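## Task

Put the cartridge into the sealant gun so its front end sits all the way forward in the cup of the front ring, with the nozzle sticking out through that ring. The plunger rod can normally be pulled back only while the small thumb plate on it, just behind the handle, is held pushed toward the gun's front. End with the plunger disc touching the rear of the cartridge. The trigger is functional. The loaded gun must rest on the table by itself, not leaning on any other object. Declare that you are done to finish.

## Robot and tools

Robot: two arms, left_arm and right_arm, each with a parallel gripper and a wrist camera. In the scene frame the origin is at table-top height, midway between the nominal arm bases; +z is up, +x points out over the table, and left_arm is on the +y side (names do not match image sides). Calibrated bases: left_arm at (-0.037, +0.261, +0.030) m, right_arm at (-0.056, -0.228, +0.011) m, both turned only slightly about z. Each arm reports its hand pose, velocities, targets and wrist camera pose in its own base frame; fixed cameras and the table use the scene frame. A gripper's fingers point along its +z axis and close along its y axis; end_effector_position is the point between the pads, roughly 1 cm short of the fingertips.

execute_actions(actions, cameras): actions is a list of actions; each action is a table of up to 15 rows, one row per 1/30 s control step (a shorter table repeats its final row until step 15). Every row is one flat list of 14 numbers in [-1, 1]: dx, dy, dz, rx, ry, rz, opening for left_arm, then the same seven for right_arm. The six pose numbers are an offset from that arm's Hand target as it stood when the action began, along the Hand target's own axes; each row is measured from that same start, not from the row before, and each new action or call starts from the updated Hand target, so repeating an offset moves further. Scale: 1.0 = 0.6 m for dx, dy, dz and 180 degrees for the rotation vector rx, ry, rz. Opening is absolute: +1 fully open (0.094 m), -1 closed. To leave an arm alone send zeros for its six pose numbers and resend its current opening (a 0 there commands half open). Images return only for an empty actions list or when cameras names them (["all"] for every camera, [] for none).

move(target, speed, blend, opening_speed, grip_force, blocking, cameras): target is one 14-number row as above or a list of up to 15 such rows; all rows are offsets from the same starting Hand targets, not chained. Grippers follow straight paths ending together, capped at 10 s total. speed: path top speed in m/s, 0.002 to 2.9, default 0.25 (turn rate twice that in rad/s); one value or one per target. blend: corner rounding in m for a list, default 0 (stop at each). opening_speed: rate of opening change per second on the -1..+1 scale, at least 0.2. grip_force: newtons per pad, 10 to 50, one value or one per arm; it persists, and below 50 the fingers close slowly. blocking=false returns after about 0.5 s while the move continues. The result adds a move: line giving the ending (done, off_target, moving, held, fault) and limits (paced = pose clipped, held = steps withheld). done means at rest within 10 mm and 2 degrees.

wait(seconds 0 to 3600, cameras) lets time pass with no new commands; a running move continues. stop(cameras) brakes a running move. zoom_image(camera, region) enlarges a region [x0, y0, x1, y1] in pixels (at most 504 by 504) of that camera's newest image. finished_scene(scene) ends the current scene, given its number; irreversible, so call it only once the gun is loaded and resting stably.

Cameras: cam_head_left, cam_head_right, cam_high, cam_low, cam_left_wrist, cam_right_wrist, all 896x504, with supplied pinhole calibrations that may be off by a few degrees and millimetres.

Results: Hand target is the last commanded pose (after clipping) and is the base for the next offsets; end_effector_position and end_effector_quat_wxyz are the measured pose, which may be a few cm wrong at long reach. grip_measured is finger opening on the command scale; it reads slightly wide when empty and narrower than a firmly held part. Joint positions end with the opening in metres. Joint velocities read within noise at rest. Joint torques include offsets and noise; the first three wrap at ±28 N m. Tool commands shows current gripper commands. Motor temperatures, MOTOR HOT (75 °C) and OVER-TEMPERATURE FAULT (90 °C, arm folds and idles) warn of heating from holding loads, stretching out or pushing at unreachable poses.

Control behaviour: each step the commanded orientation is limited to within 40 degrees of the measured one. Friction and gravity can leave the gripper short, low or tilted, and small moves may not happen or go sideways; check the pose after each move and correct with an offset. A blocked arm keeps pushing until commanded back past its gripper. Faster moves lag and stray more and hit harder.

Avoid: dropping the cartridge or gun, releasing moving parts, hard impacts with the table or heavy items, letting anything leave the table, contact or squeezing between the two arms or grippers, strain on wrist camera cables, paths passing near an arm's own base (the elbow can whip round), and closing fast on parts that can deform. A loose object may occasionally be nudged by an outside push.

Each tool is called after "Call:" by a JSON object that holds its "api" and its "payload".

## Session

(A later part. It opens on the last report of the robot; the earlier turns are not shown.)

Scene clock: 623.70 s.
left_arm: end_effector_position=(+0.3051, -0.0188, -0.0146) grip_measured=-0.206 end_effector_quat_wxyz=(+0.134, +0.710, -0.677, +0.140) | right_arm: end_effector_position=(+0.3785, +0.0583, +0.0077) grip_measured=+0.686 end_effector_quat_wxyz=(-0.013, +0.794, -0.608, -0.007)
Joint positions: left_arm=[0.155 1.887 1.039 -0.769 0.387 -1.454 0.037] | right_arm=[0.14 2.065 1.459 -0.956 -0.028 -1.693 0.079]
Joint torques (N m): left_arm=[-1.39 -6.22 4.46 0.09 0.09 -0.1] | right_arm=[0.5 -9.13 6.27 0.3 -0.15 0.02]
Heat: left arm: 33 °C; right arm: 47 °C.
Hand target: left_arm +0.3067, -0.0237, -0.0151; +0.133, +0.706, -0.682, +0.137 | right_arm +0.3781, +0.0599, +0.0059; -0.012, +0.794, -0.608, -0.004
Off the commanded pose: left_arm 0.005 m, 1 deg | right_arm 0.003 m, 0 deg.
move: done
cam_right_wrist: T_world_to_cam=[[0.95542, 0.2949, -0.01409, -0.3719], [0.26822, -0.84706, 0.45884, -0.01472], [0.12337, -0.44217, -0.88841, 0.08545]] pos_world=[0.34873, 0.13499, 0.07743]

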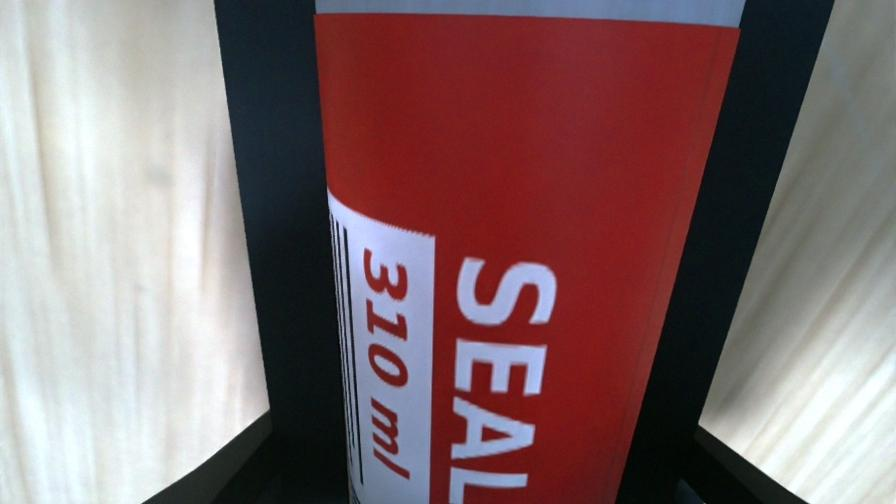

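Call:
{"api": "move", "payload": {"target": [0.0226,-0.0055,0.0091,0,0,0,-0.4, 0,0,0,0,0,0,0.5], "speed": 0.05, "cameras": ["cam_low","cam_head_left"]}}

Call:
{"api": "zoom_image", "payload": {"camera": "cam_head_left", "region": [410, 215, 490, 275]}}

Call:
{"api": "zoom_image", "payload": {"camera": "cam_low", "region": [290, 200, 470, 300]}}

Scene clock: 627.07 s.
left_arm: end_effector_position=(+0.3062, -0.0228, -0.0145) grip_measured=-0.206 end_effector_quat_wxyz=(+0.123, +0.712, -0.680, +0.124) | right_arm: end_effector_position=(+0.3787, +0.0567, +0.0077) grip_measured=+0.685 end_effector_quat_wxyz=(-0.010, +0.794, -0.608, -0.004)
Joint positions: left_arm=[0.121 1.881 1.043 -0.766 0.349 -1.491 0.037] | right_arm=[0.14 2.065 1.459 -0.956 -0.019 -1.693 0.079]
Joint torques (N m): left_arm=[-2.32 -5.67 4.44 0.24 0.44 -0.23] | right_arm=[0.53 -9.16 6.23 0.29 -0.25 0.02]
Heat: left arm: 33 °C; right arm: 47 °C.
Hand target: left_arm +0.3104, -0.0382, -0.0151; +0.133, +0.706, -0.682, +0.137 | right_arm +0.3781, +0.0599, +0.0059; -0.012, +0.794, -0.608, -0.004
Off the commanded pose: left_arm 0.016 m, 2 deg | right_arm 0.004 m, 0 deg.
move: off_target (left_arm)
Images, in order (width x height): cam_head_left 896x504, cam_low 896x504.

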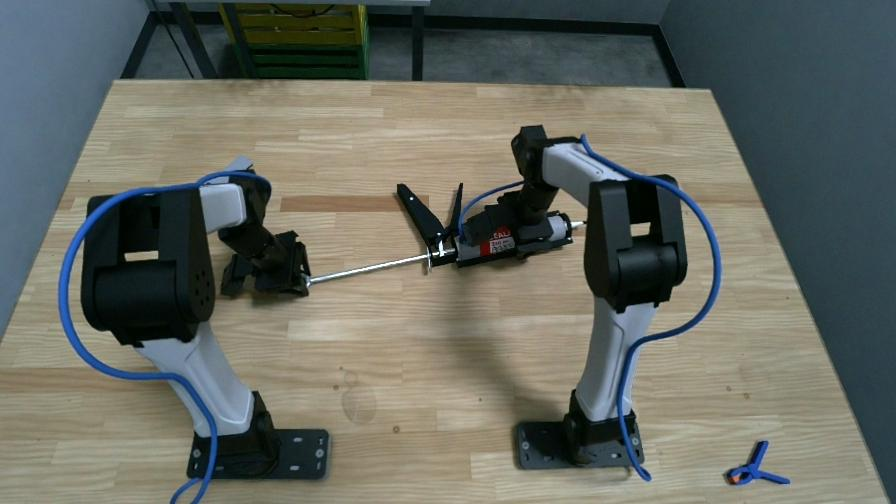

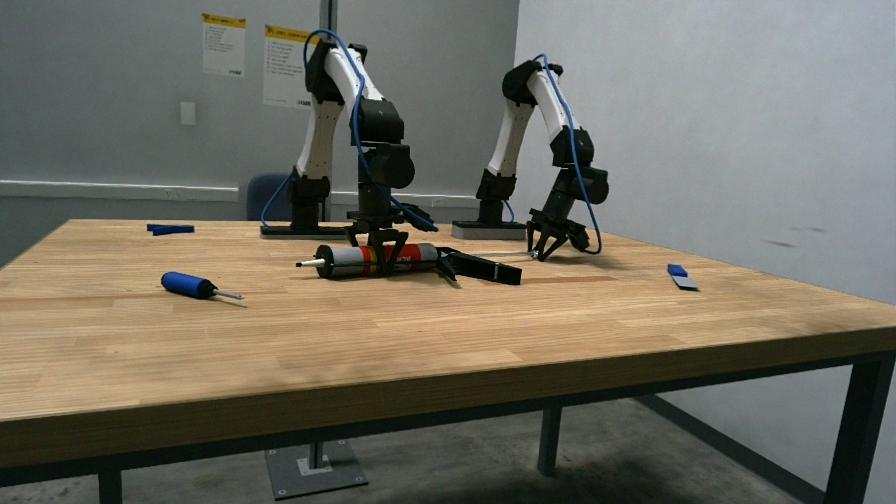

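Scaled by 6.300.

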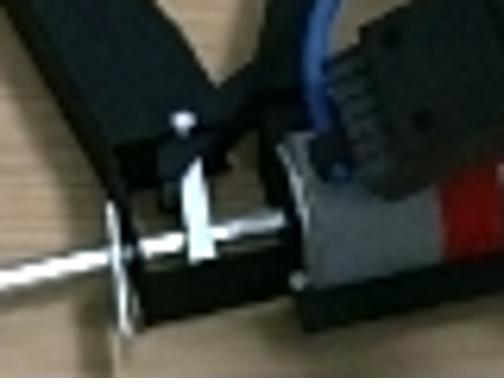

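Scaled by 2.800.

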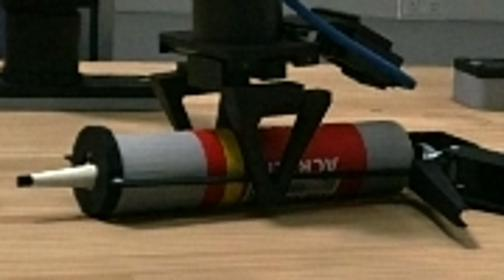

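Call:
{"api": "move", "payload": {"target": [[-0.0237,0.0062,-0.0106,0,0,0,-0.4, 0,0,0,0,0,0,1.0],[-0.0237,0.0062,-0.0106,0,0,0,-0.4, -0.0035,-0.002,-0.1667,0,0,0,1.0]], "speed": [0.06,0.15], "cameras": ["cam_right_wrist","cam_head_left"]}}

Scene clock: 633.97 s.
left_arm: end_effector_position=(+0.3070, -0.0222, -0.0133) grip_measured=-0.206 end_effector_quat_wxyz=(+0.126, +0.710, -0.680, +0.133) | right_arm: end_effector_position=(+0.3768, +0.0564, +0.0936) grip_measured=+0.997 end_effector_quat_wxyz=(-0.002, +0.793, -0.609, -0.011)
Joint positions: left_arm=[0.133 1.881 1.043 -0.765 0.368 -1.474 0.037] | right_arm=[0.14 2.009 1.725 -1.298 -0.019 -1.693 0.094]
Joint torques (N m): left_arm=[0.53 -5.87 4.19 0.03 0.25 0.13] | right_arm=[0.47 -10.45 9.65 0.01 -0.24 0]
Heat: left arm: 33 °C; right arm: 48 °C.
Hand target: left_arm +0.3061, -0.0228, -0.0146; +0.133, +0.706, -0.682, +0.137 | right_arm +0.3779, +0.0599, +0.1059; -0.012, +0.794, -0.608, -0.005
Off the commanded pose: left_arm 0.002 m, 1 deg | right_arm 0.013 m, 1 deg.
move: off_target (right_arm)
cam_right_wrist: T_world_to_cam=[[0.95506, 0.29427, -0.0356, -0.36643], [0.27658, -0.84152, 0.46405, -0.05923], [0.1066, -0.45304, -0.88509, 0.16767]] pos_world=[0.34847, 0.13395, 0.16285]
Images, in order (width x height): cam_head_left 896x504, cam_right_wrist 896x504.

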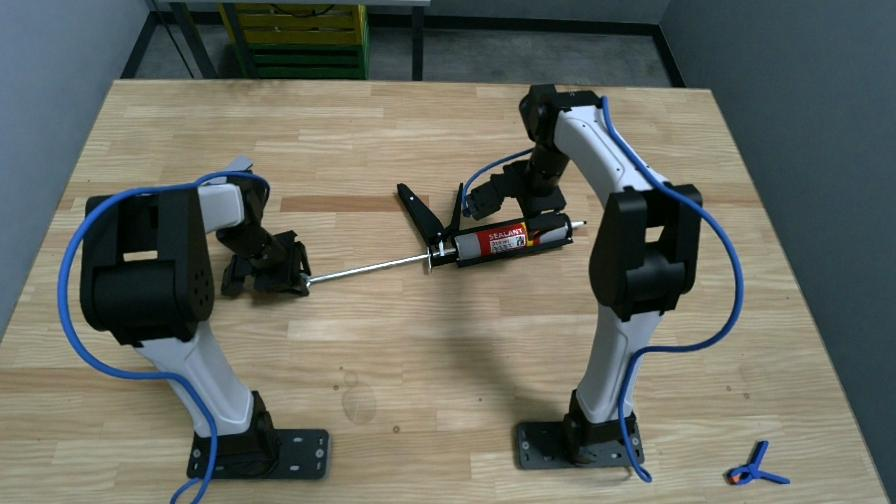

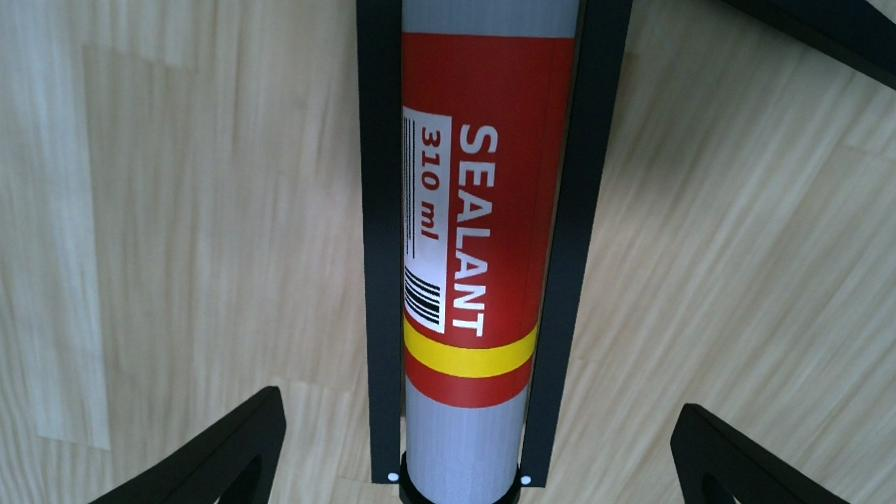

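Call:
{"api": "move", "payload": {"target": [[0,0,0,0,0,0,0.4, 0,0,0,0,0,0,1.0],[0,0,-0.1,0,0,0,0.4, -0.198,-0.0657,0.0151,0.0025,0.0089,0.5062,1.0]], "speed": [0.1,0.25], "cameras": ["cam_right_wrist","cam_head_left","cam_left_wrist"]}}

Scene clock: 649.27 s.
left_arm: end_effector_position=(+0.2971, -0.0028, +0.0283) grip_measured=+0.397 end_effector_quat_wxyz=(+0.148, +0.708, -0.679, +0.123) | right_arm: end_effector_position=(+0.3841, +0.1837, +0.1056) grip_measured=+0.997 end_effector_quat_wxyz=(+0.008, -0.124, +0.992, +0.007)
Joint positions: left_arm=[0.205 1.829 1.156 -1.008 0.371 -1.387 0.066] | right_arm=[0.443 2.173 2.021 -1.399 -0.009 0.195 0.094]
Joint torques (N m): left_arm=[0.54 -8.32 6.37 -0.17 0.17 0.04] | right_arm=[0.4 -8.06 9.77 0.21 0.01 0.04]
Heat: left arm: 34 °C; right arm: 48 °C.
Hand target: left_arm +0.3055, -0.0003, +0.0411; +0.133, +0.706, -0.682, +0.137 | right_arm +0.3851, +0.1850, +0.0999; +0.000, -0.122, +0.993, -0.001
Off the commanded pose: left_arm 0.015 m, 2 deg | right_arm 0.006 m, 1 deg.
move: off_target (left_arm)
cam_left_wrist: T_world_to_cam=[[0.99569, 0.05066, -0.07763, -0.28605], [0.09209, -0.63612, 0.76608, -0.00864], [-0.01057, -0.76993, -0.63804, 0.12351]] pos_world=[0.28692, 0.10408, 0.06322]
cam_right_wrist: T_world_to_cam=[[0.28077, -0.95898, -0.03911, 0.07922], [-0.84411, -0.26612, 0.46546, 0.36484], [-0.45677, -0.09767, -0.88421, 0.38619]] pos_world=[0.46213, 0.21078, 0.17475]
Images, in order (width x height): cam_head_left 896x504, cam_left_wrist 896x504, cam_right_wrist 896x504.

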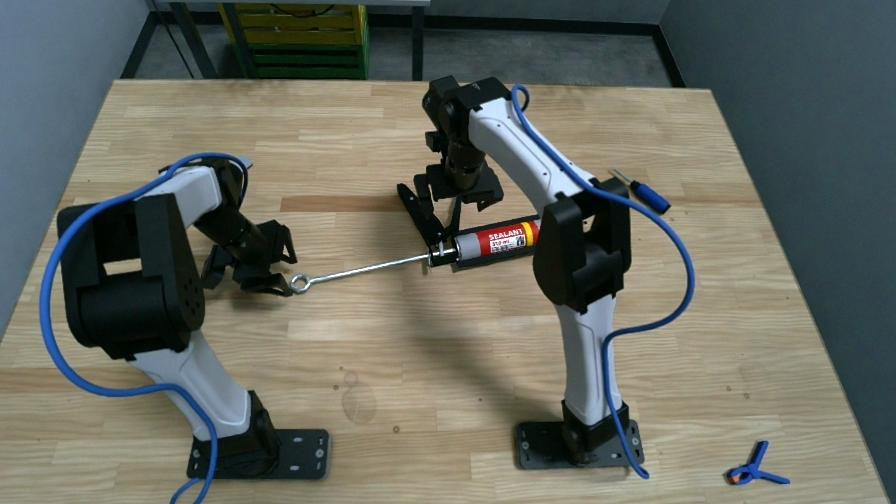

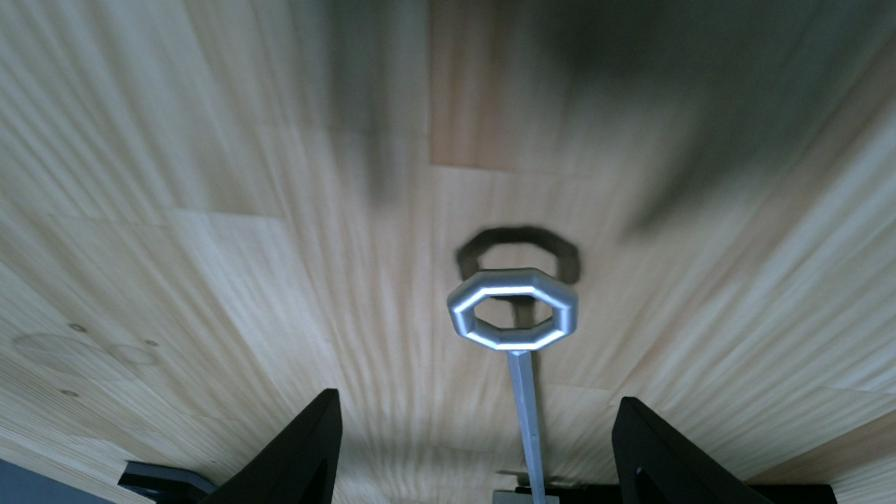

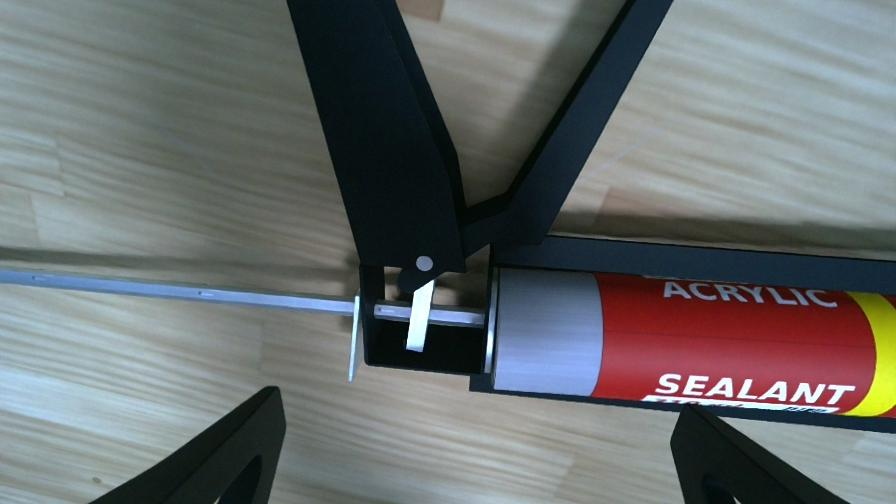

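Call:
{"api": "move", "payload": {"target": [0,0,-0.08,0,0,0,0.4, -0.0283,0.0156,0.0917,0,0,0,1.0], "speed": 0.15, "cameras": ["cam_right_wrist"]}}

Scene clock: 659.77 s.
left_arm: end_effector_position=(+0.2991, +0.0145, +0.0747) grip_measured=+0.397 end_effector_quat_wxyz=(+0.147, +0.708, -0.679, +0.127) | right_arm: end_effector_position=(+0.3959, +0.1951, +0.0558) grip_measured=+0.997 end_effector_quat_wxyz=(+0.001, -0.123, +0.992, +0.005)
Joint positions: left_arm=[0.261 1.792 1.303 -1.207 0.371 -1.327 0.066] | right_arm=[0.454 2.261 1.968 -1.272 -0.009 0.208 0.094]
Joint torques (N m): left_arm=[0.5 -7.58 6.76 -0.18 0.13 0.03] | right_arm=[0.5 -8.61 8.12 0.43 0.02 0.05]
Motor temperatures (°C): left_arm=[26 36 34 25 24 27 30] | right_arm=[25 47 39 25 27 23 26]
Heat: left arm: 36 °C; right arm: 47 °C.
Hand target: left_arm +0.3049, +0.0176, +0.0856; +0.133, +0.706, -0.682, +0.137 | right_arm +0.3993, +0.1982, +0.0448; +0.000, -0.122, +0.993, -0.001
Off the commanded pose: left_arm 0.013 m, 2 deg | right_arm 0.012 m, 1 deg.
move: off_target (left_arm, right_arm)
cam_right_wrist: T_world_to_cam=[[0.27916, -0.95954, -0.03681, 0.08554], [-0.83817, -0.2622, 0.47825, 0.39723], [-0.46855, -0.10266, -0.87745, 0.35389]] pos_world=[0.47489, 0.22256, 0.12369]

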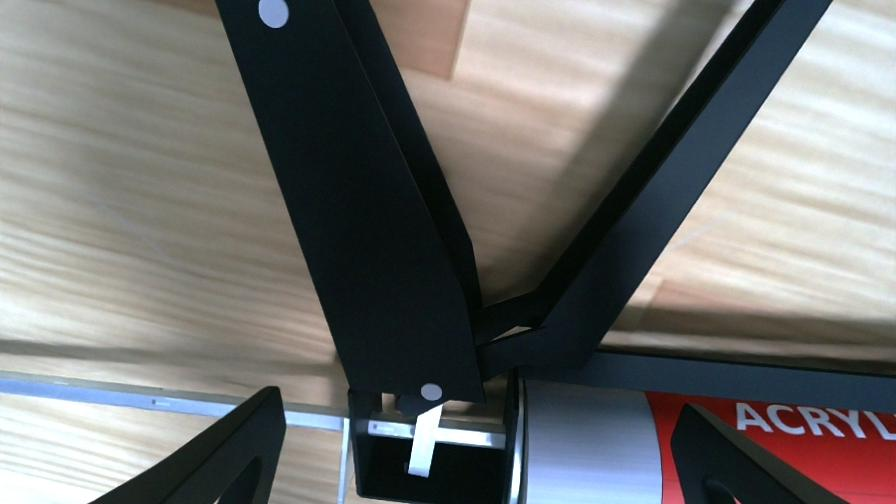

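Call:
{"api": "move", "payload": {"target": [0,0,0,0,0,0,0.4, -0.0022,0.002,0.0717,0,0,0,1.0], "speed": 0.1, "cameras": ["cam_right_wrist"]}}

Scene clock: 666.13 s.
left_arm: end_effector_position=(+0.2990, +0.0144, +0.0747) grip_measured=+0.397 end_effector_quat_wxyz=(+0.147, +0.708, -0.679, +0.127) | right_arm: end_effector_position=(+0.3963, +0.1954, +0.0256) grip_measured=+0.997 end_effector_quat_wxyz=(+0.001, -0.121, +0.993, +0.000)
Joint positions: left_arm=[0.261 1.792 1.303 -1.208 0.371 -1.327 0.066] | right_arm=[0.459 2.281 1.882 -1.169 0.001 0.217 0.094]
Joint torques (N m): left_arm=[0.62 -7.62 6.84 -0.22 0.14 0.02] | right_arm=[0.27 -7.71 5.05 0.87 -0.08 -0.06]
Heat: left arm: 36 °C; right arm: 47 °C.
Hand target: left_arm +0.3049, +0.0176, +0.0856; +0.133, +0.706, -0.682, +0.137 | right_arm +0.4003, +0.1996, +0.0018; +0.000, -0.122, +0.993, -0.001
Off the commanded pose: left_arm 0.013 m, 2 deg | right_arm 0.024 m, 0 deg.
move: off_target (right_arm)
cam_right_wrist: T_world_to_cam=[[0.27442, -0.96125, -0.02614, 0.08651], [-0.84013, -0.25289, 0.47982, 0.41092], [-0.46784, -0.10972, -0.87698, 0.32875]] pos_world=[0.47529, 0.22314, 0.0934]

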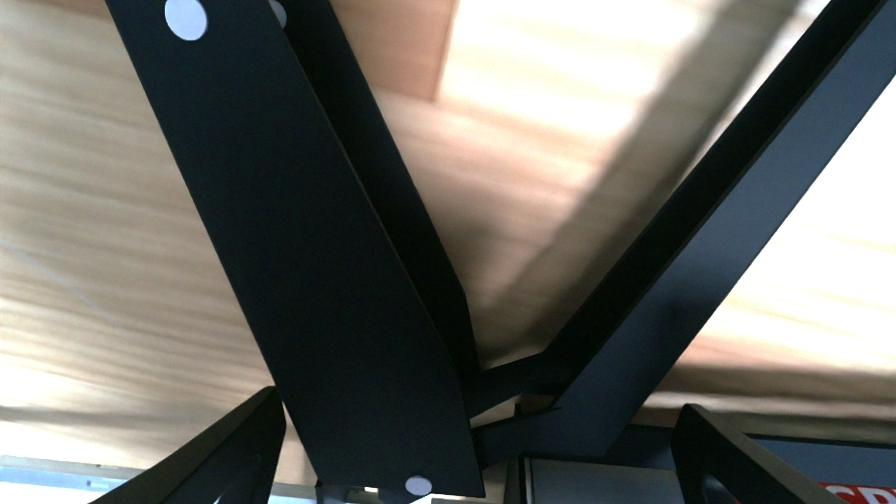

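Call:
{"api": "move", "payload": {"target": [[0,0,0,0,0,0,0.4, 0,0,-0.06,0,0,0,1.0],[0,0,0,0,0,0,0.4, 0,0.0088,-0.06,0,0,0,1.0],[0,0,0,0,0,0,0.4, 0,0.0088,0.002,0,0,0,1.0]], "speed": 0.1, "cameras": ["cam_right_wrist"]}}

Scene clock: 672.63 s.
left_arm: end_effector_position=(+0.2990, +0.0144, +0.0747) grip_measured=+0.397 end_effector_quat_wxyz=(+0.147, +0.708, -0.679, +0.127) | right_arm: end_effector_position=(+0.4017, +0.2028, +0.0158) grip_measured=+0.997 end_effector_quat_wxyz=(+0.012, -0.123, +0.992, +0.002)
Joint positions: left_arm=[0.261 1.792 1.303 -1.208 0.371 -1.327 0.066] | right_arm=[0.469 2.301 1.876 -1.122 0.004 0.222 0.094]
Joint torques (N m): left_arm=[0.53 -7.57 6.79 -0.2 0.14 0.05] | right_arm=[0.36 -8.69 6.82 0.46 -0.11 0.03]
Heat: left arm: 36 °C; right arm: 46 °C.
Hand target: left_arm +0.3049, +0.0176, +0.0856; +0.133, +0.706, -0.682, +0.137 | right_arm +0.3989, +0.2047, +0.0006; +0.000, -0.122, +0.993, -0.001
Off the commanded pose: left_arm 0.013 m, 2 deg | right_arm 0.016 m, 1 deg.
move: off_target (right_arm)
cam_right_wrist: T_world_to_cam=[[0.28005, -0.9596, -0.02709, 0.08926], [-0.84841, -0.26061, 0.46075, 0.42721], [-0.4492, -0.10605, -0.88712, 0.31547]] pos_world=[0.47916, 0.23045, 0.08544]

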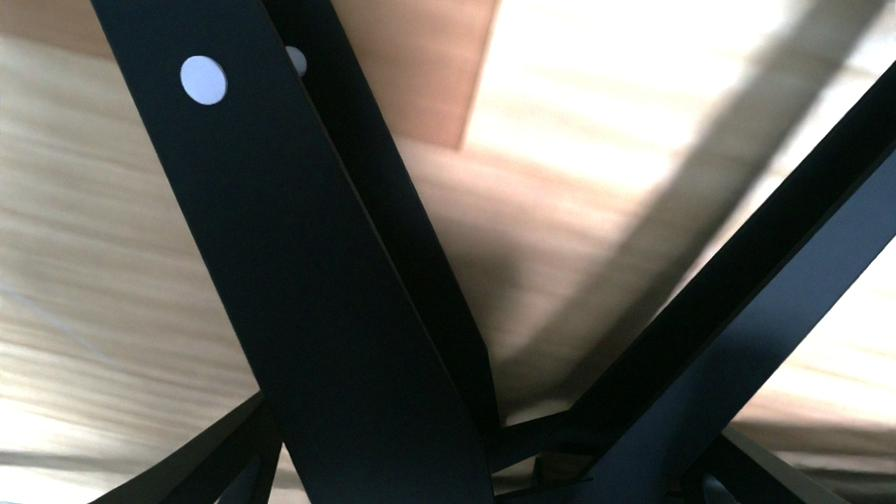

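Call:
{"api": "move", "payload": {"target": [0,0,0,0,0,0,0.4, 0.002,-0.001,0.015,0,0,0,1.0], "speed": 0.06, "cameras": ["cam_right_wrist"]}}

Scene clock: 677.43 s.
left_arm: end_effector_position=(+0.2990, +0.0144, +0.0747) grip_measured=+0.397 end_effector_quat_wxyz=(+0.147, +0.708, -0.679, +0.127) | right_arm: end_effector_position=(+0.4040, +0.2040, +0.0093) grip_measured=+0.997 end_effector_quat_wxyz=(+0.019, -0.123, +0.992, +0.005)
Joint positions: left_arm=[0.261 1.792 1.303 -1.208 0.371 -1.327 0.066] | right_arm=[0.469 2.301 1.849 -1.079 0.004 0.222 0.094]
Joint torques (N m): left_arm=[0.54 -7.62 6.79 -0.21 0.15 0.05] | right_arm=[0.29 -8.43 6.5 0.43 -0.1 0.02]
Heat: left arm: 37 °C; right arm: 46 °C.
Hand target: left_arm +0.3049, +0.0176, +0.0856; +0.133, +0.706, -0.682, +0.137 | right_arm +0.3980, +0.2039, -0.0083; +0.000, -0.122, +0.993, -0.001
Off the commanded pose: left_arm 0.013 m, 2 deg | right_arm 0.019 m, 2 deg.
move: off_target (right_arm)
cam_right_wrist: T_world_to_cam=[[0.28046, -0.9594, -0.02997, 0.08946], [-0.85473, -0.26382, 0.44703, 0.43576], [-0.43679, -0.09976, -0.89402, 0.30459]] pos_world=[0.48041, 0.23117, 0.08019]

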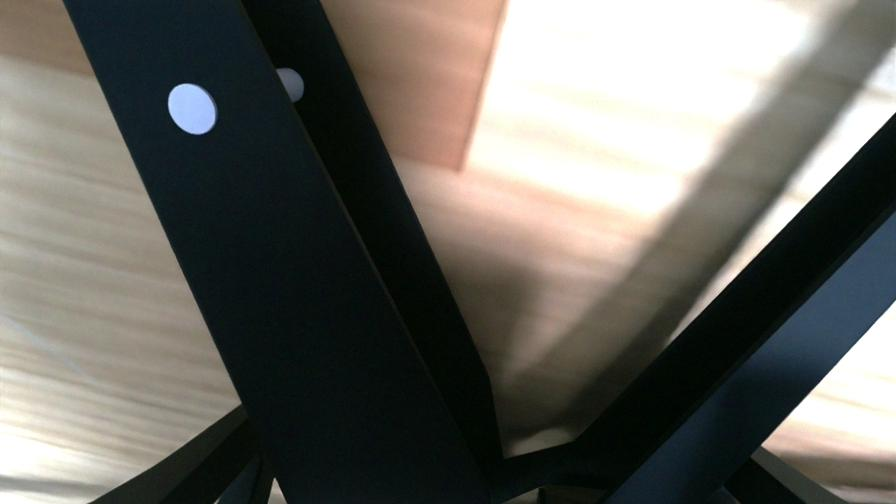

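Call:
{"api": "move", "payload": {"target": [0,0,0,0,0,0,0.4, 0,0,0,0,0,0,0.45], "opening_speed": 0.3, "cameras": ["cam_right_wrist","cam_head_left","cam_low"]}}

Call:
{"api": "zoom_image", "payload": {"camera": "cam_low", "region": [290, 200, 470, 300]}}

Scene clock: 682.83 s.
left_arm: end_effector_position=(+0.2990, +0.0144, +0.0747) grip_measured=+0.397 end_effector_quat_wxyz=(+0.147, +0.708, -0.679, +0.127) | right_arm: end_effector_position=(+0.4077, +0.2062, +0.0089) grip_measured=+0.460 end_effector_quat_wxyz=(+0.027, -0.127, +0.991, +0.008)
Joint positions: left_arm=[0.261 1.792 1.303 -1.208 0.371 -1.327 0.066] | right_arm=[0.469 2.303 1.849 -1.061 0.003 0.214 0.069]
Joint torques (N m): left_arm=[0.59 -7.61 6.72 -0.22 0.17 0.04] | right_arm=[0.29 -8.51 6.57 0.28 -0.09 0.12]
Heat: left arm: 37 °C; right arm: 46 °C.
Hand target: left_arm +0.3049, +0.0176, +0.0856; +0.133, +0.706, -0.682, +0.137 | right_arm +0.3980, +0.2039, -0.0084; +0.000, -0.122, +0.993, -0.001
Off the commanded pose: left_arm 0.013 m, 2 deg | right_arm 0.020 m, 3 deg.
move: done
cam_right_wrist: T_world_to_cam=[[0.289, -0.95672, -0.03406, 0.08646], [-0.85881, -0.27482, 0.43234, 0.44387], [-0.42299, -0.09569, -0.90107, 0.29965]] pos_world=[0.48296, 0.23338, 0.08105]
Images, in order (width x height): cam_head_left 896x504, cam_low 896x504, cam_right_wrist 896x504.

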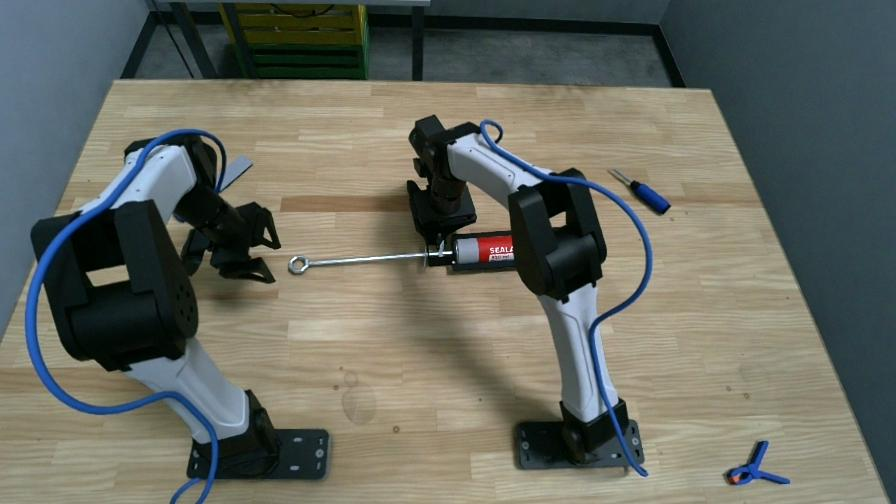

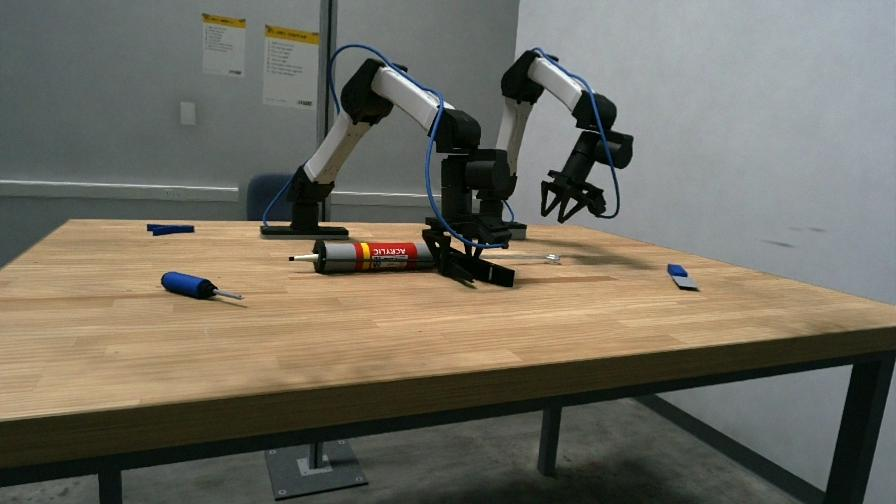

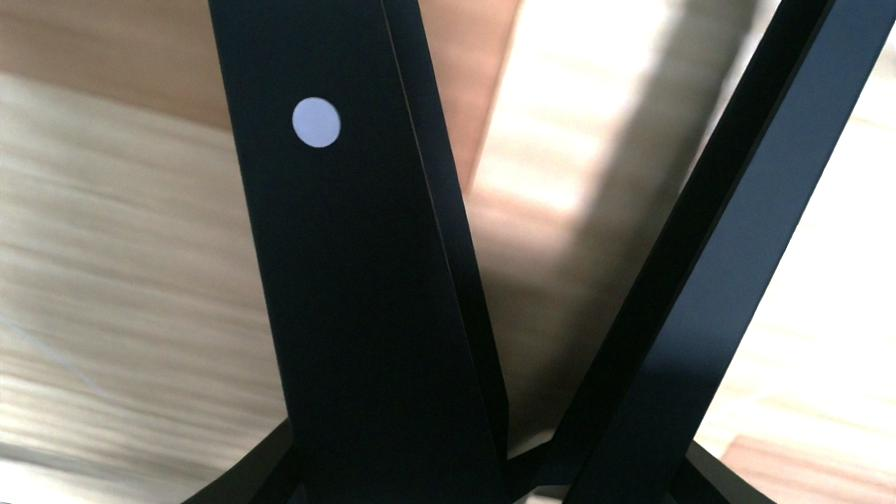

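Scaled by 2.800.

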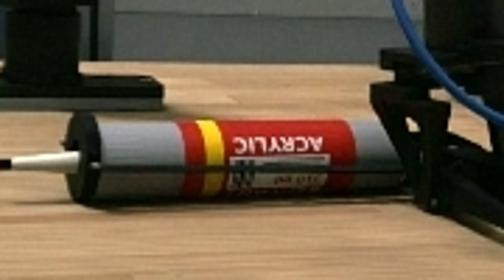

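Call:
{"api": "move", "payload": {"target": [0,0,0,0,0,0,0.4, 0,0,0,0,0,0,0.15], "opening_speed": 0.3, "cameras": ["cam_head_left","cam_low"]}}

Call:
{"api": "zoom_image", "payload": {"camera": "cam_low", "region": [270, 200, 450, 300]}}

Call:
{"api": "zoom_image", "payload": {"camera": "cam_head_left", "region": [410, 215, 490, 275]}}

Scene clock: 687.30 s.
left_arm: end_effector_position=(+0.2990, +0.0144, +0.0747) grip_measured=+0.397 end_effector_quat_wxyz=(+0.147, +0.708, -0.679, +0.127) | right_arm: end_effector_position=(+0.4077, +0.2063, +0.0089) grip_measured=+0.449 end_effector_quat_wxyz=(+0.027, -0.127, +0.992, +0.009)
Joint positions: left_arm=[0.261 1.792 1.303 -1.208 0.371 -1.327 0.066] | right_arm=[0.469 2.303 1.849 -1.061 0.002 0.215 0.068]
Joint torques (N m): left_arm=[0.61 -7.65 6.79 -0.21 0.14 0.04] | right_arm=[0.29 -8.51 6.57 0.28 -0.08 0.1]
Heat: left arm: 37 °C; right arm: 45 °C.
Hand target: left_arm +0.3049, +0.0176, +0.0856; +0.133, +0.706, -0.682, +0.137 | right_arm +0.3980, +0.2039, -0.0084; +0.000, -0.122, +0.993, -0.001
Off the commanded pose: left_arm 0.013 m, 2 deg | right_arm 0.020 m, 3 deg.
move: done

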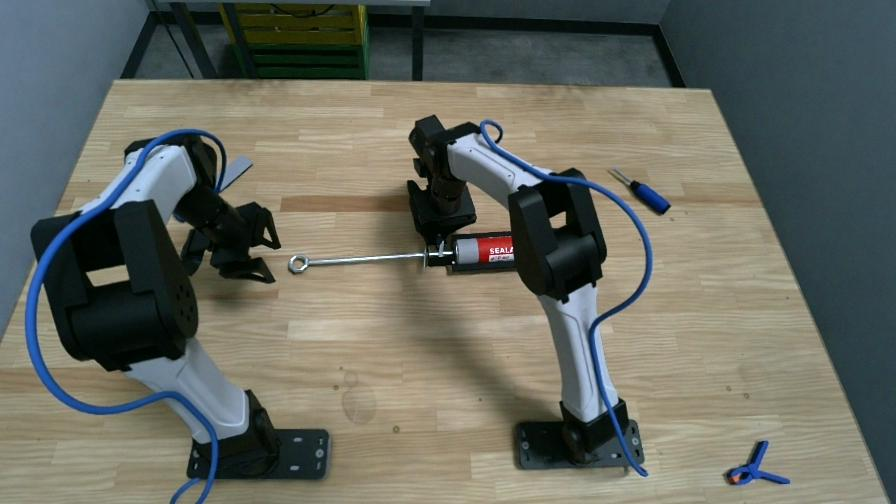

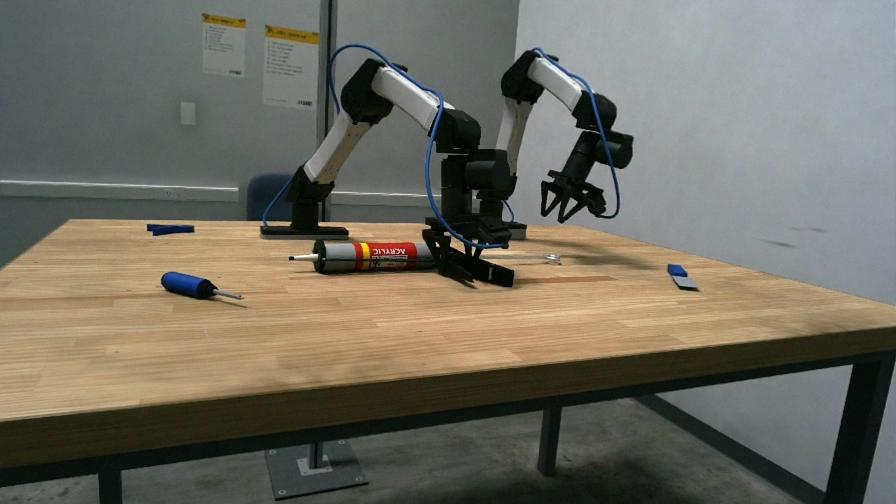

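Scaled by 2.800.

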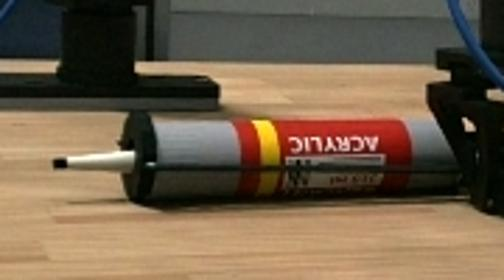

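Scaled by 6.300.

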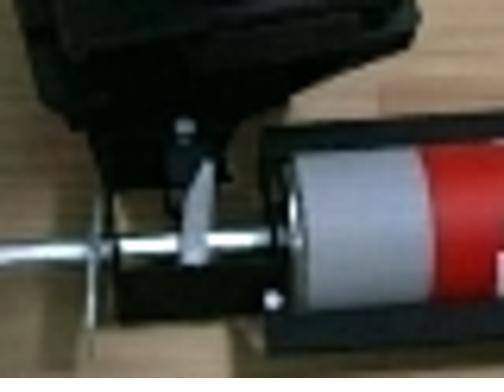

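Call:
{"api": "move", "payload": {"target": [[0,0,0,0,0,0,0.4, 0,0,0,0,0,0,1.0],[0,0,0,0,0,0,0.4, 0,0,-0.2,0,0,0,1.0]], "speed": 0.15, "cameras": ["cam_right_wrist","cam_head_left"]}}

Scene clock: 692.70 s.
left_arm: end_effector_position=(+0.2990, +0.0144, +0.0747) grip_measured=+0.397 end_effector_quat_wxyz=(+0.147, +0.708, -0.679, +0.127) | right_arm: end_effector_position=(+0.3985, +0.2009, +0.1134) grip_measured=+0.998 end_effector_quat_wxyz=(+0.005, -0.122, +0.992, -0.001)
Joint positions: left_arm=[0.261 1.792 1.303 -1.208 0.371 -1.327 0.066] | right_arm=[0.469 2.306 2.275 -1.53 0.006 0.224 0.094]
Joint torques (N m): left_arm=[0.55 -7.58 6.8 -0.2 0.16 0.04] | right_arm=[0.32 -9.68 9.62 0.17 -0.11 0.01]
Heat: left arm: 37 °C; right arm: 45 °C.
Hand target: left_arm +0.3049, +0.0176, +0.0856; +0.133, +0.706, -0.682, +0.137 | right_arm +0.3980, +0.2040, +0.1116; +0.000, -0.122, +0.993, -0.001
Off the commanded pose: left_arm 0.013 m, 2 deg | right_arm 0.004 m, 1 deg.
move: done
cam_right_wrist: T_world_to_cam=[[0.27825, -0.96024, -0.02291, 0.09138], [-0.84309, -0.25559, 0.47315, 0.37461], [-0.46019, -0.11234, -0.88069, 0.40529]] pos_world=[0.47692, 0.22903, 0.18178]
Images, in order (width x height): cam_head_left 896x504, cam_right_wrist 896x504.

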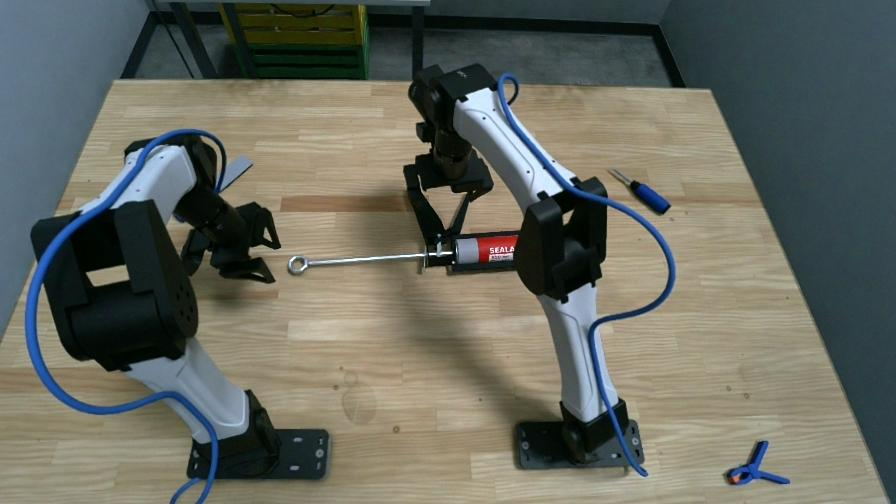

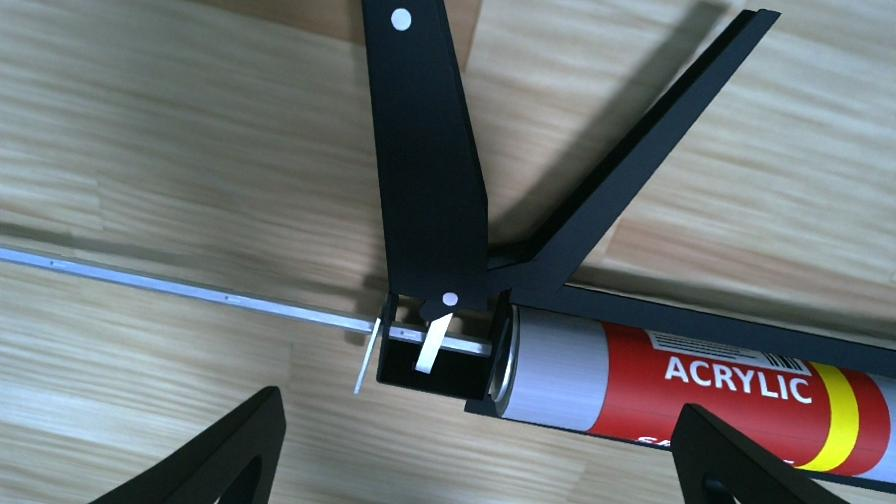

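Call:
{"api": "execute_actions", "payload": {"actions": [], "cameras": ["cam_low","cam_high","cam_head_left"]}}

Call:
{"api": "zoom_image", "payload": {"camera": "cam_low", "region": [280, 230, 340, 280]}}

Call:
{"api": "zoom_image", "payload": {"camera": "cam_head_left", "region": [520, 215, 600, 275]}}

Call:
{"api": "zoom_image", "payload": {"camera": "cam_high", "region": [290, 190, 370, 250]}}

Scene clock: 698.57 s.
left_arm: end_effector_position=(+0.2990, +0.0144, +0.0747) grip_measured=+0.397 end_effector_quat_wxyz=(+0.147, +0.708, -0.679, +0.127) | right_arm: end_effector_position=(+0.3984, +0.2008, +0.1134) grip_measured=+0.998 end_effector_quat_wxyz=(+0.005, -0.122, +0.992, -0.001)
Joint positions: left_arm=[0.261 1.792 1.303 -1.208 0.371 -1.327 0.066] | right_arm=[0.469 2.306 2.275 -1.53 0.006 0.224 0.094]
Joint velocities: within noise
Joint torques (N m): left_arm=[0.58 -7.69 6.71 -0.19 0.16 0.03] | right_arm=[0.32 -9.66 9.63 0.2 -0.11 0.01]
Motor temperatures (°C): left_arm=[26 38 35 25 24 27 29] | right_arm=[25 46 40 25 27 23 26]
Heat: left arm: 38 °C; right arm: 46 °C.
Hand target: left_arm +0.3049, +0.0176, +0.0856; +0.133, +0.706, -0.682, +0.137 | right_arm +0.3980, +0.2040, +0.1116; +0.000, -0.122, +0.993, -0.001
Tool commands: left_gripper/opening=+0.4 right_gripper/opening=+1.0
Off the commanded pose: left_arm 0.013 m, 2 deg | right_arm 0.004 m, 1 deg.
Images, in order (width x height): cam_head_left 896x504, cam_high 896x504, cam_low 896x504.

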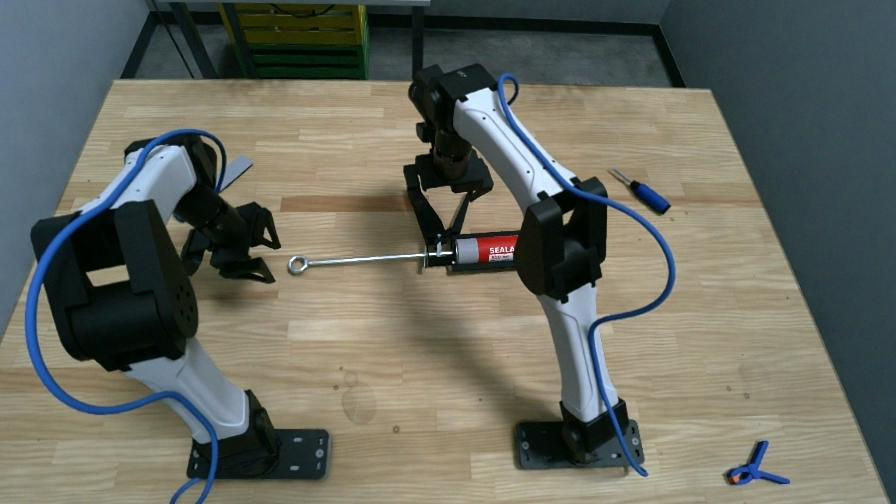

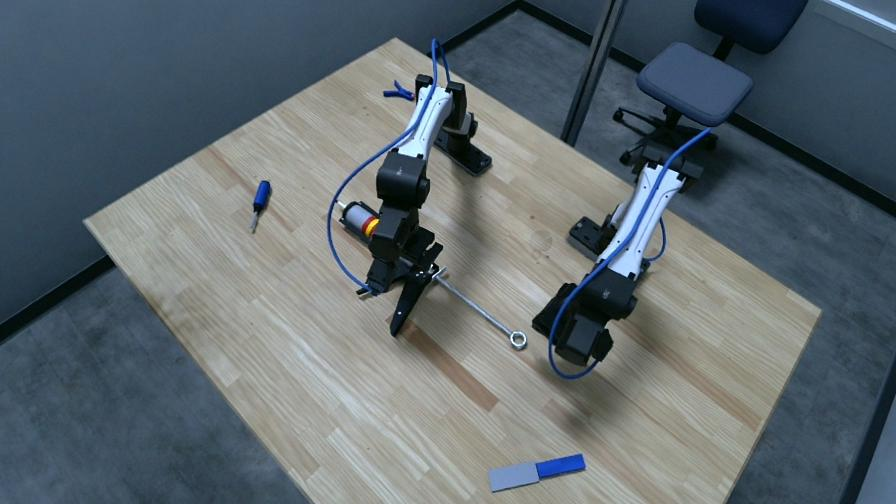

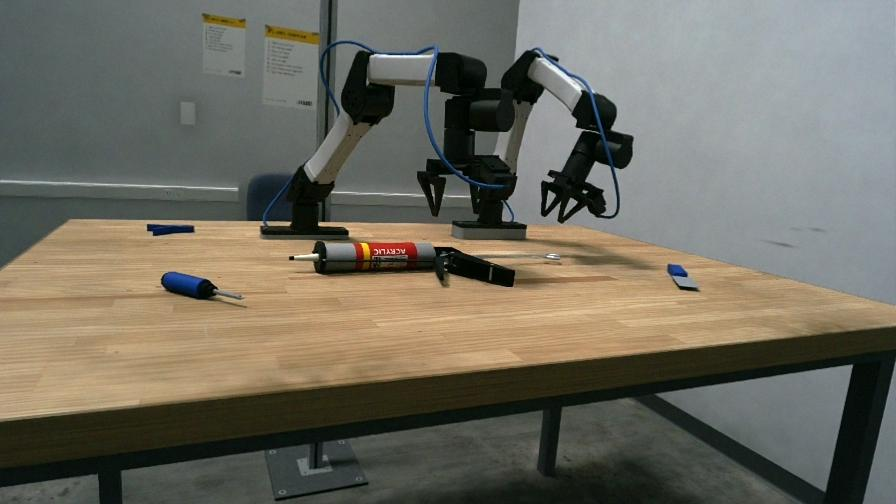

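Scaled by 8.400.

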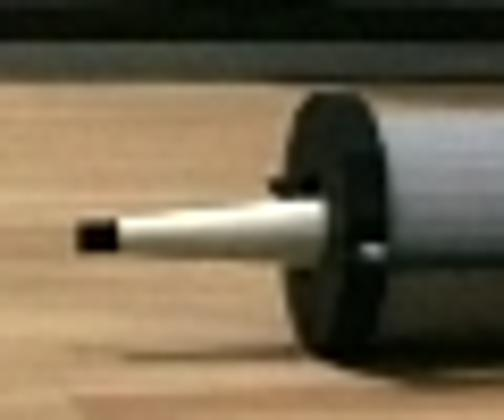

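Scaled by 6.300.

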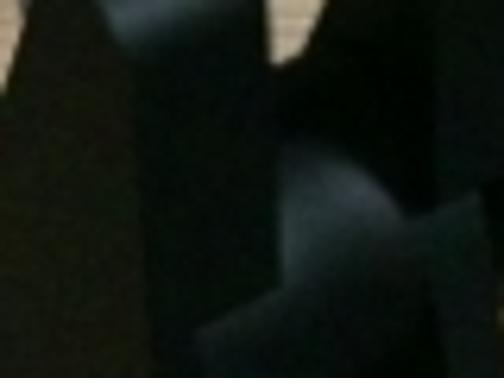

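Scaled by 6.300.

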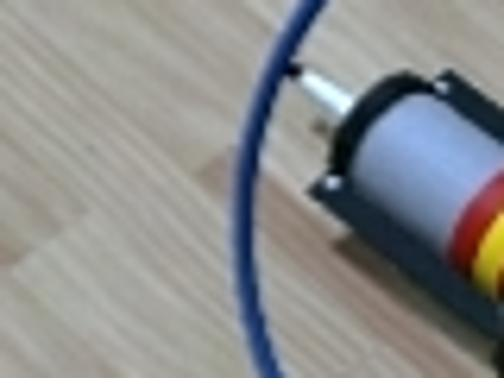

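Call:
{"api": "execute_actions", "payload": {"actions": [], "cameras": ["cam_right_wrist"]}}

Call:
{"api": "zoom_image", "payload": {"camera": "cam_right_wrist", "region": [360, 270, 620, 430]}}

Scene clock: 708.07 s.
left_arm: end_effector_position=(+0.2990, +0.0144, +0.0747) grip_measured=+0.397 end_effector_quat_wxyz=(+0.147, +0.708, -0.679, +0.127) | right_arm: end_effector_position=(+0.3984, +0.2008, +0.1134) grip_measured=+0.998 end_effector_quat_wxyz=(+0.005, -0.122, +0.992, -0.001)
Joint positions: left_arm=[0.261 1.792 1.303 -1.208 0.371 -1.327 0.066] | right_arm=[0.469 2.306 2.275 -1.53 0.006 0.224 0.094]
Joint velocities: within noise
Joint torques (N m): left_arm=[0.58 -7.62 6.79 -0.19 0.14 0.03] | right_arm=[0.32 -9.69 9.62 0.19 -0.11 0.01]
Motor temperatures (°C): left_arm=[26 38 35 25 24 27 29] | right_arm=[25 47 40 25 27 23 26]
Heat: left arm: 38 °C; right arm: 47 °C.
Hand target: left_arm +0.3049, +0.0176, +0.0856; +0.133, +0.706, -0.682, +0.137 | right_arm +0.3980, +0.2040, +0.1116; +0.000, -0.122, +0.993, -0.001
Tool commands: left_gripper/opening=+0.4 right_gripper/opening=+1.0
Off the commanded pose: left_arm 0.013 m, 2 deg | right_arm 0.004 m, 1 deg.
camera_calibration:
cam_right_wrist: T_world_to_cam=[[0.27827, -0.96023, -0.02291, 0.0914], [-0.84294, -0.25557, 0.47343, 0.3744], [-0.46046, -0.11243, -0.88053, 0.40536]] pos_world=[0.47681, 0.22903, 0.18178]
Images, in order (width x height): cam_right_wrist 896x504.

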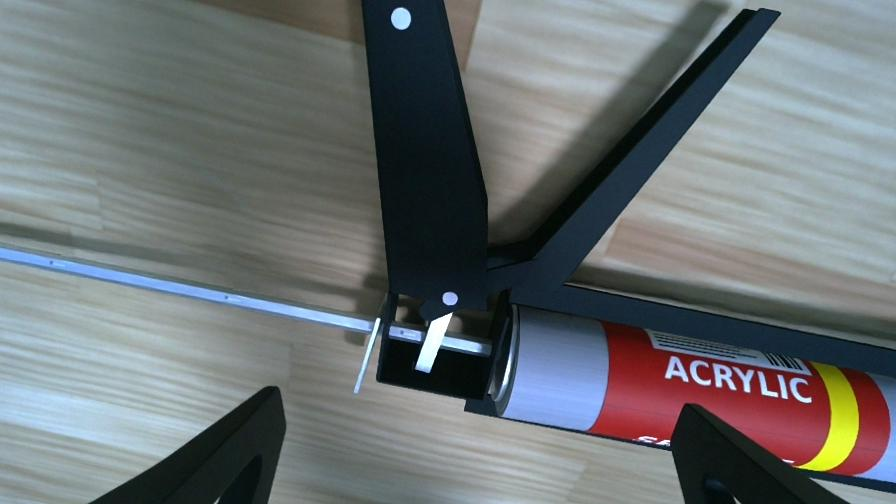

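Scaled by 1.938.

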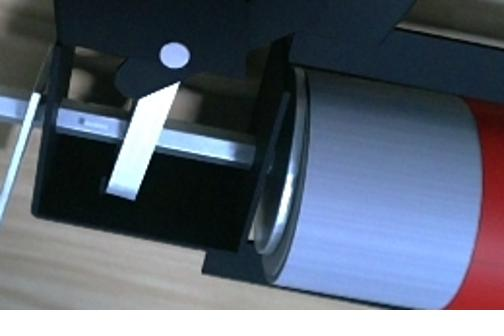

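Call:
{"api": "execute_actions", "payload": {"actions": [], "cameras": ["cam_low"]}}

Call:
{"api": "zoom_image", "payload": {"camera": "cam_low", "region": [300, 232, 372, 282]}}

Scene clock: 716.10 s.
left_arm: end_effector_position=(+0.2990, +0.0144, +0.0747) grip_measured=+0.397 end_effector_quat_wxyz=(+0.147, +0.708, -0.679, +0.127) | right_arm: end_effector_position=(+0.3984, +0.2008, +0.1134) grip_measured=+0.998 end_effector_quat_wxyz=(+0.005, -0.122, +0.992, -0.001)
Joint positions: left_arm=[0.261 1.792 1.303 -1.208 0.371 -1.327 0.066] | right_arm=[0.469 2.306 2.275 -1.53 0.006 0.224 0.094]
Joint velocities: within noise
Joint torques (N m): left_arm=[0.51 -7.54 6.83 -0.2 0.14 0.04] | right_arm=[0.36 -9.68 9.65 0.2 -0.11 0.01]
Motor temperatures (°C): left_arm=[26 38 36 25 24 27 29] | right_arm=[25 48 40 25 27 23 26]
Heat: left arm: 38 °C; right arm: 48 °C.
Hand target: left_arm +0.3049, +0.0176, +0.0856; +0.133, +0.706, -0.682, +0.137 | right_arm +0.3980, +0.2040, +0.1116; +0.000, -0.122, +0.993, -0.001
Tool commands: left_gripper/opening=+0.4 right_gripper/opening=+1.0
Off the commanded pose: left_arm 0.013 m, 2 deg | right_arm 0.004 m, 1 deg.
Images, in order (width x height): cam_low 896x504.

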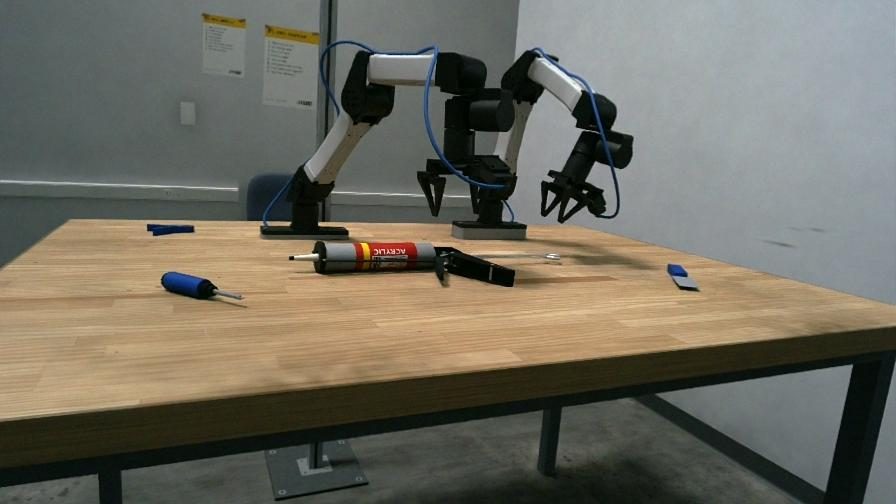

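Scaled by 7.000.

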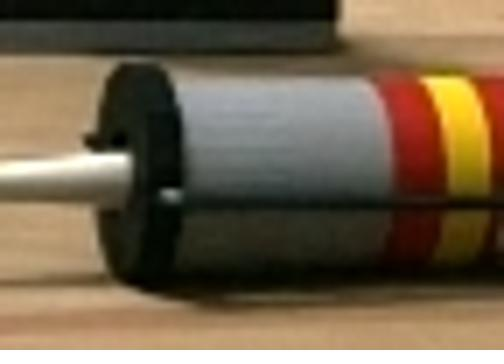

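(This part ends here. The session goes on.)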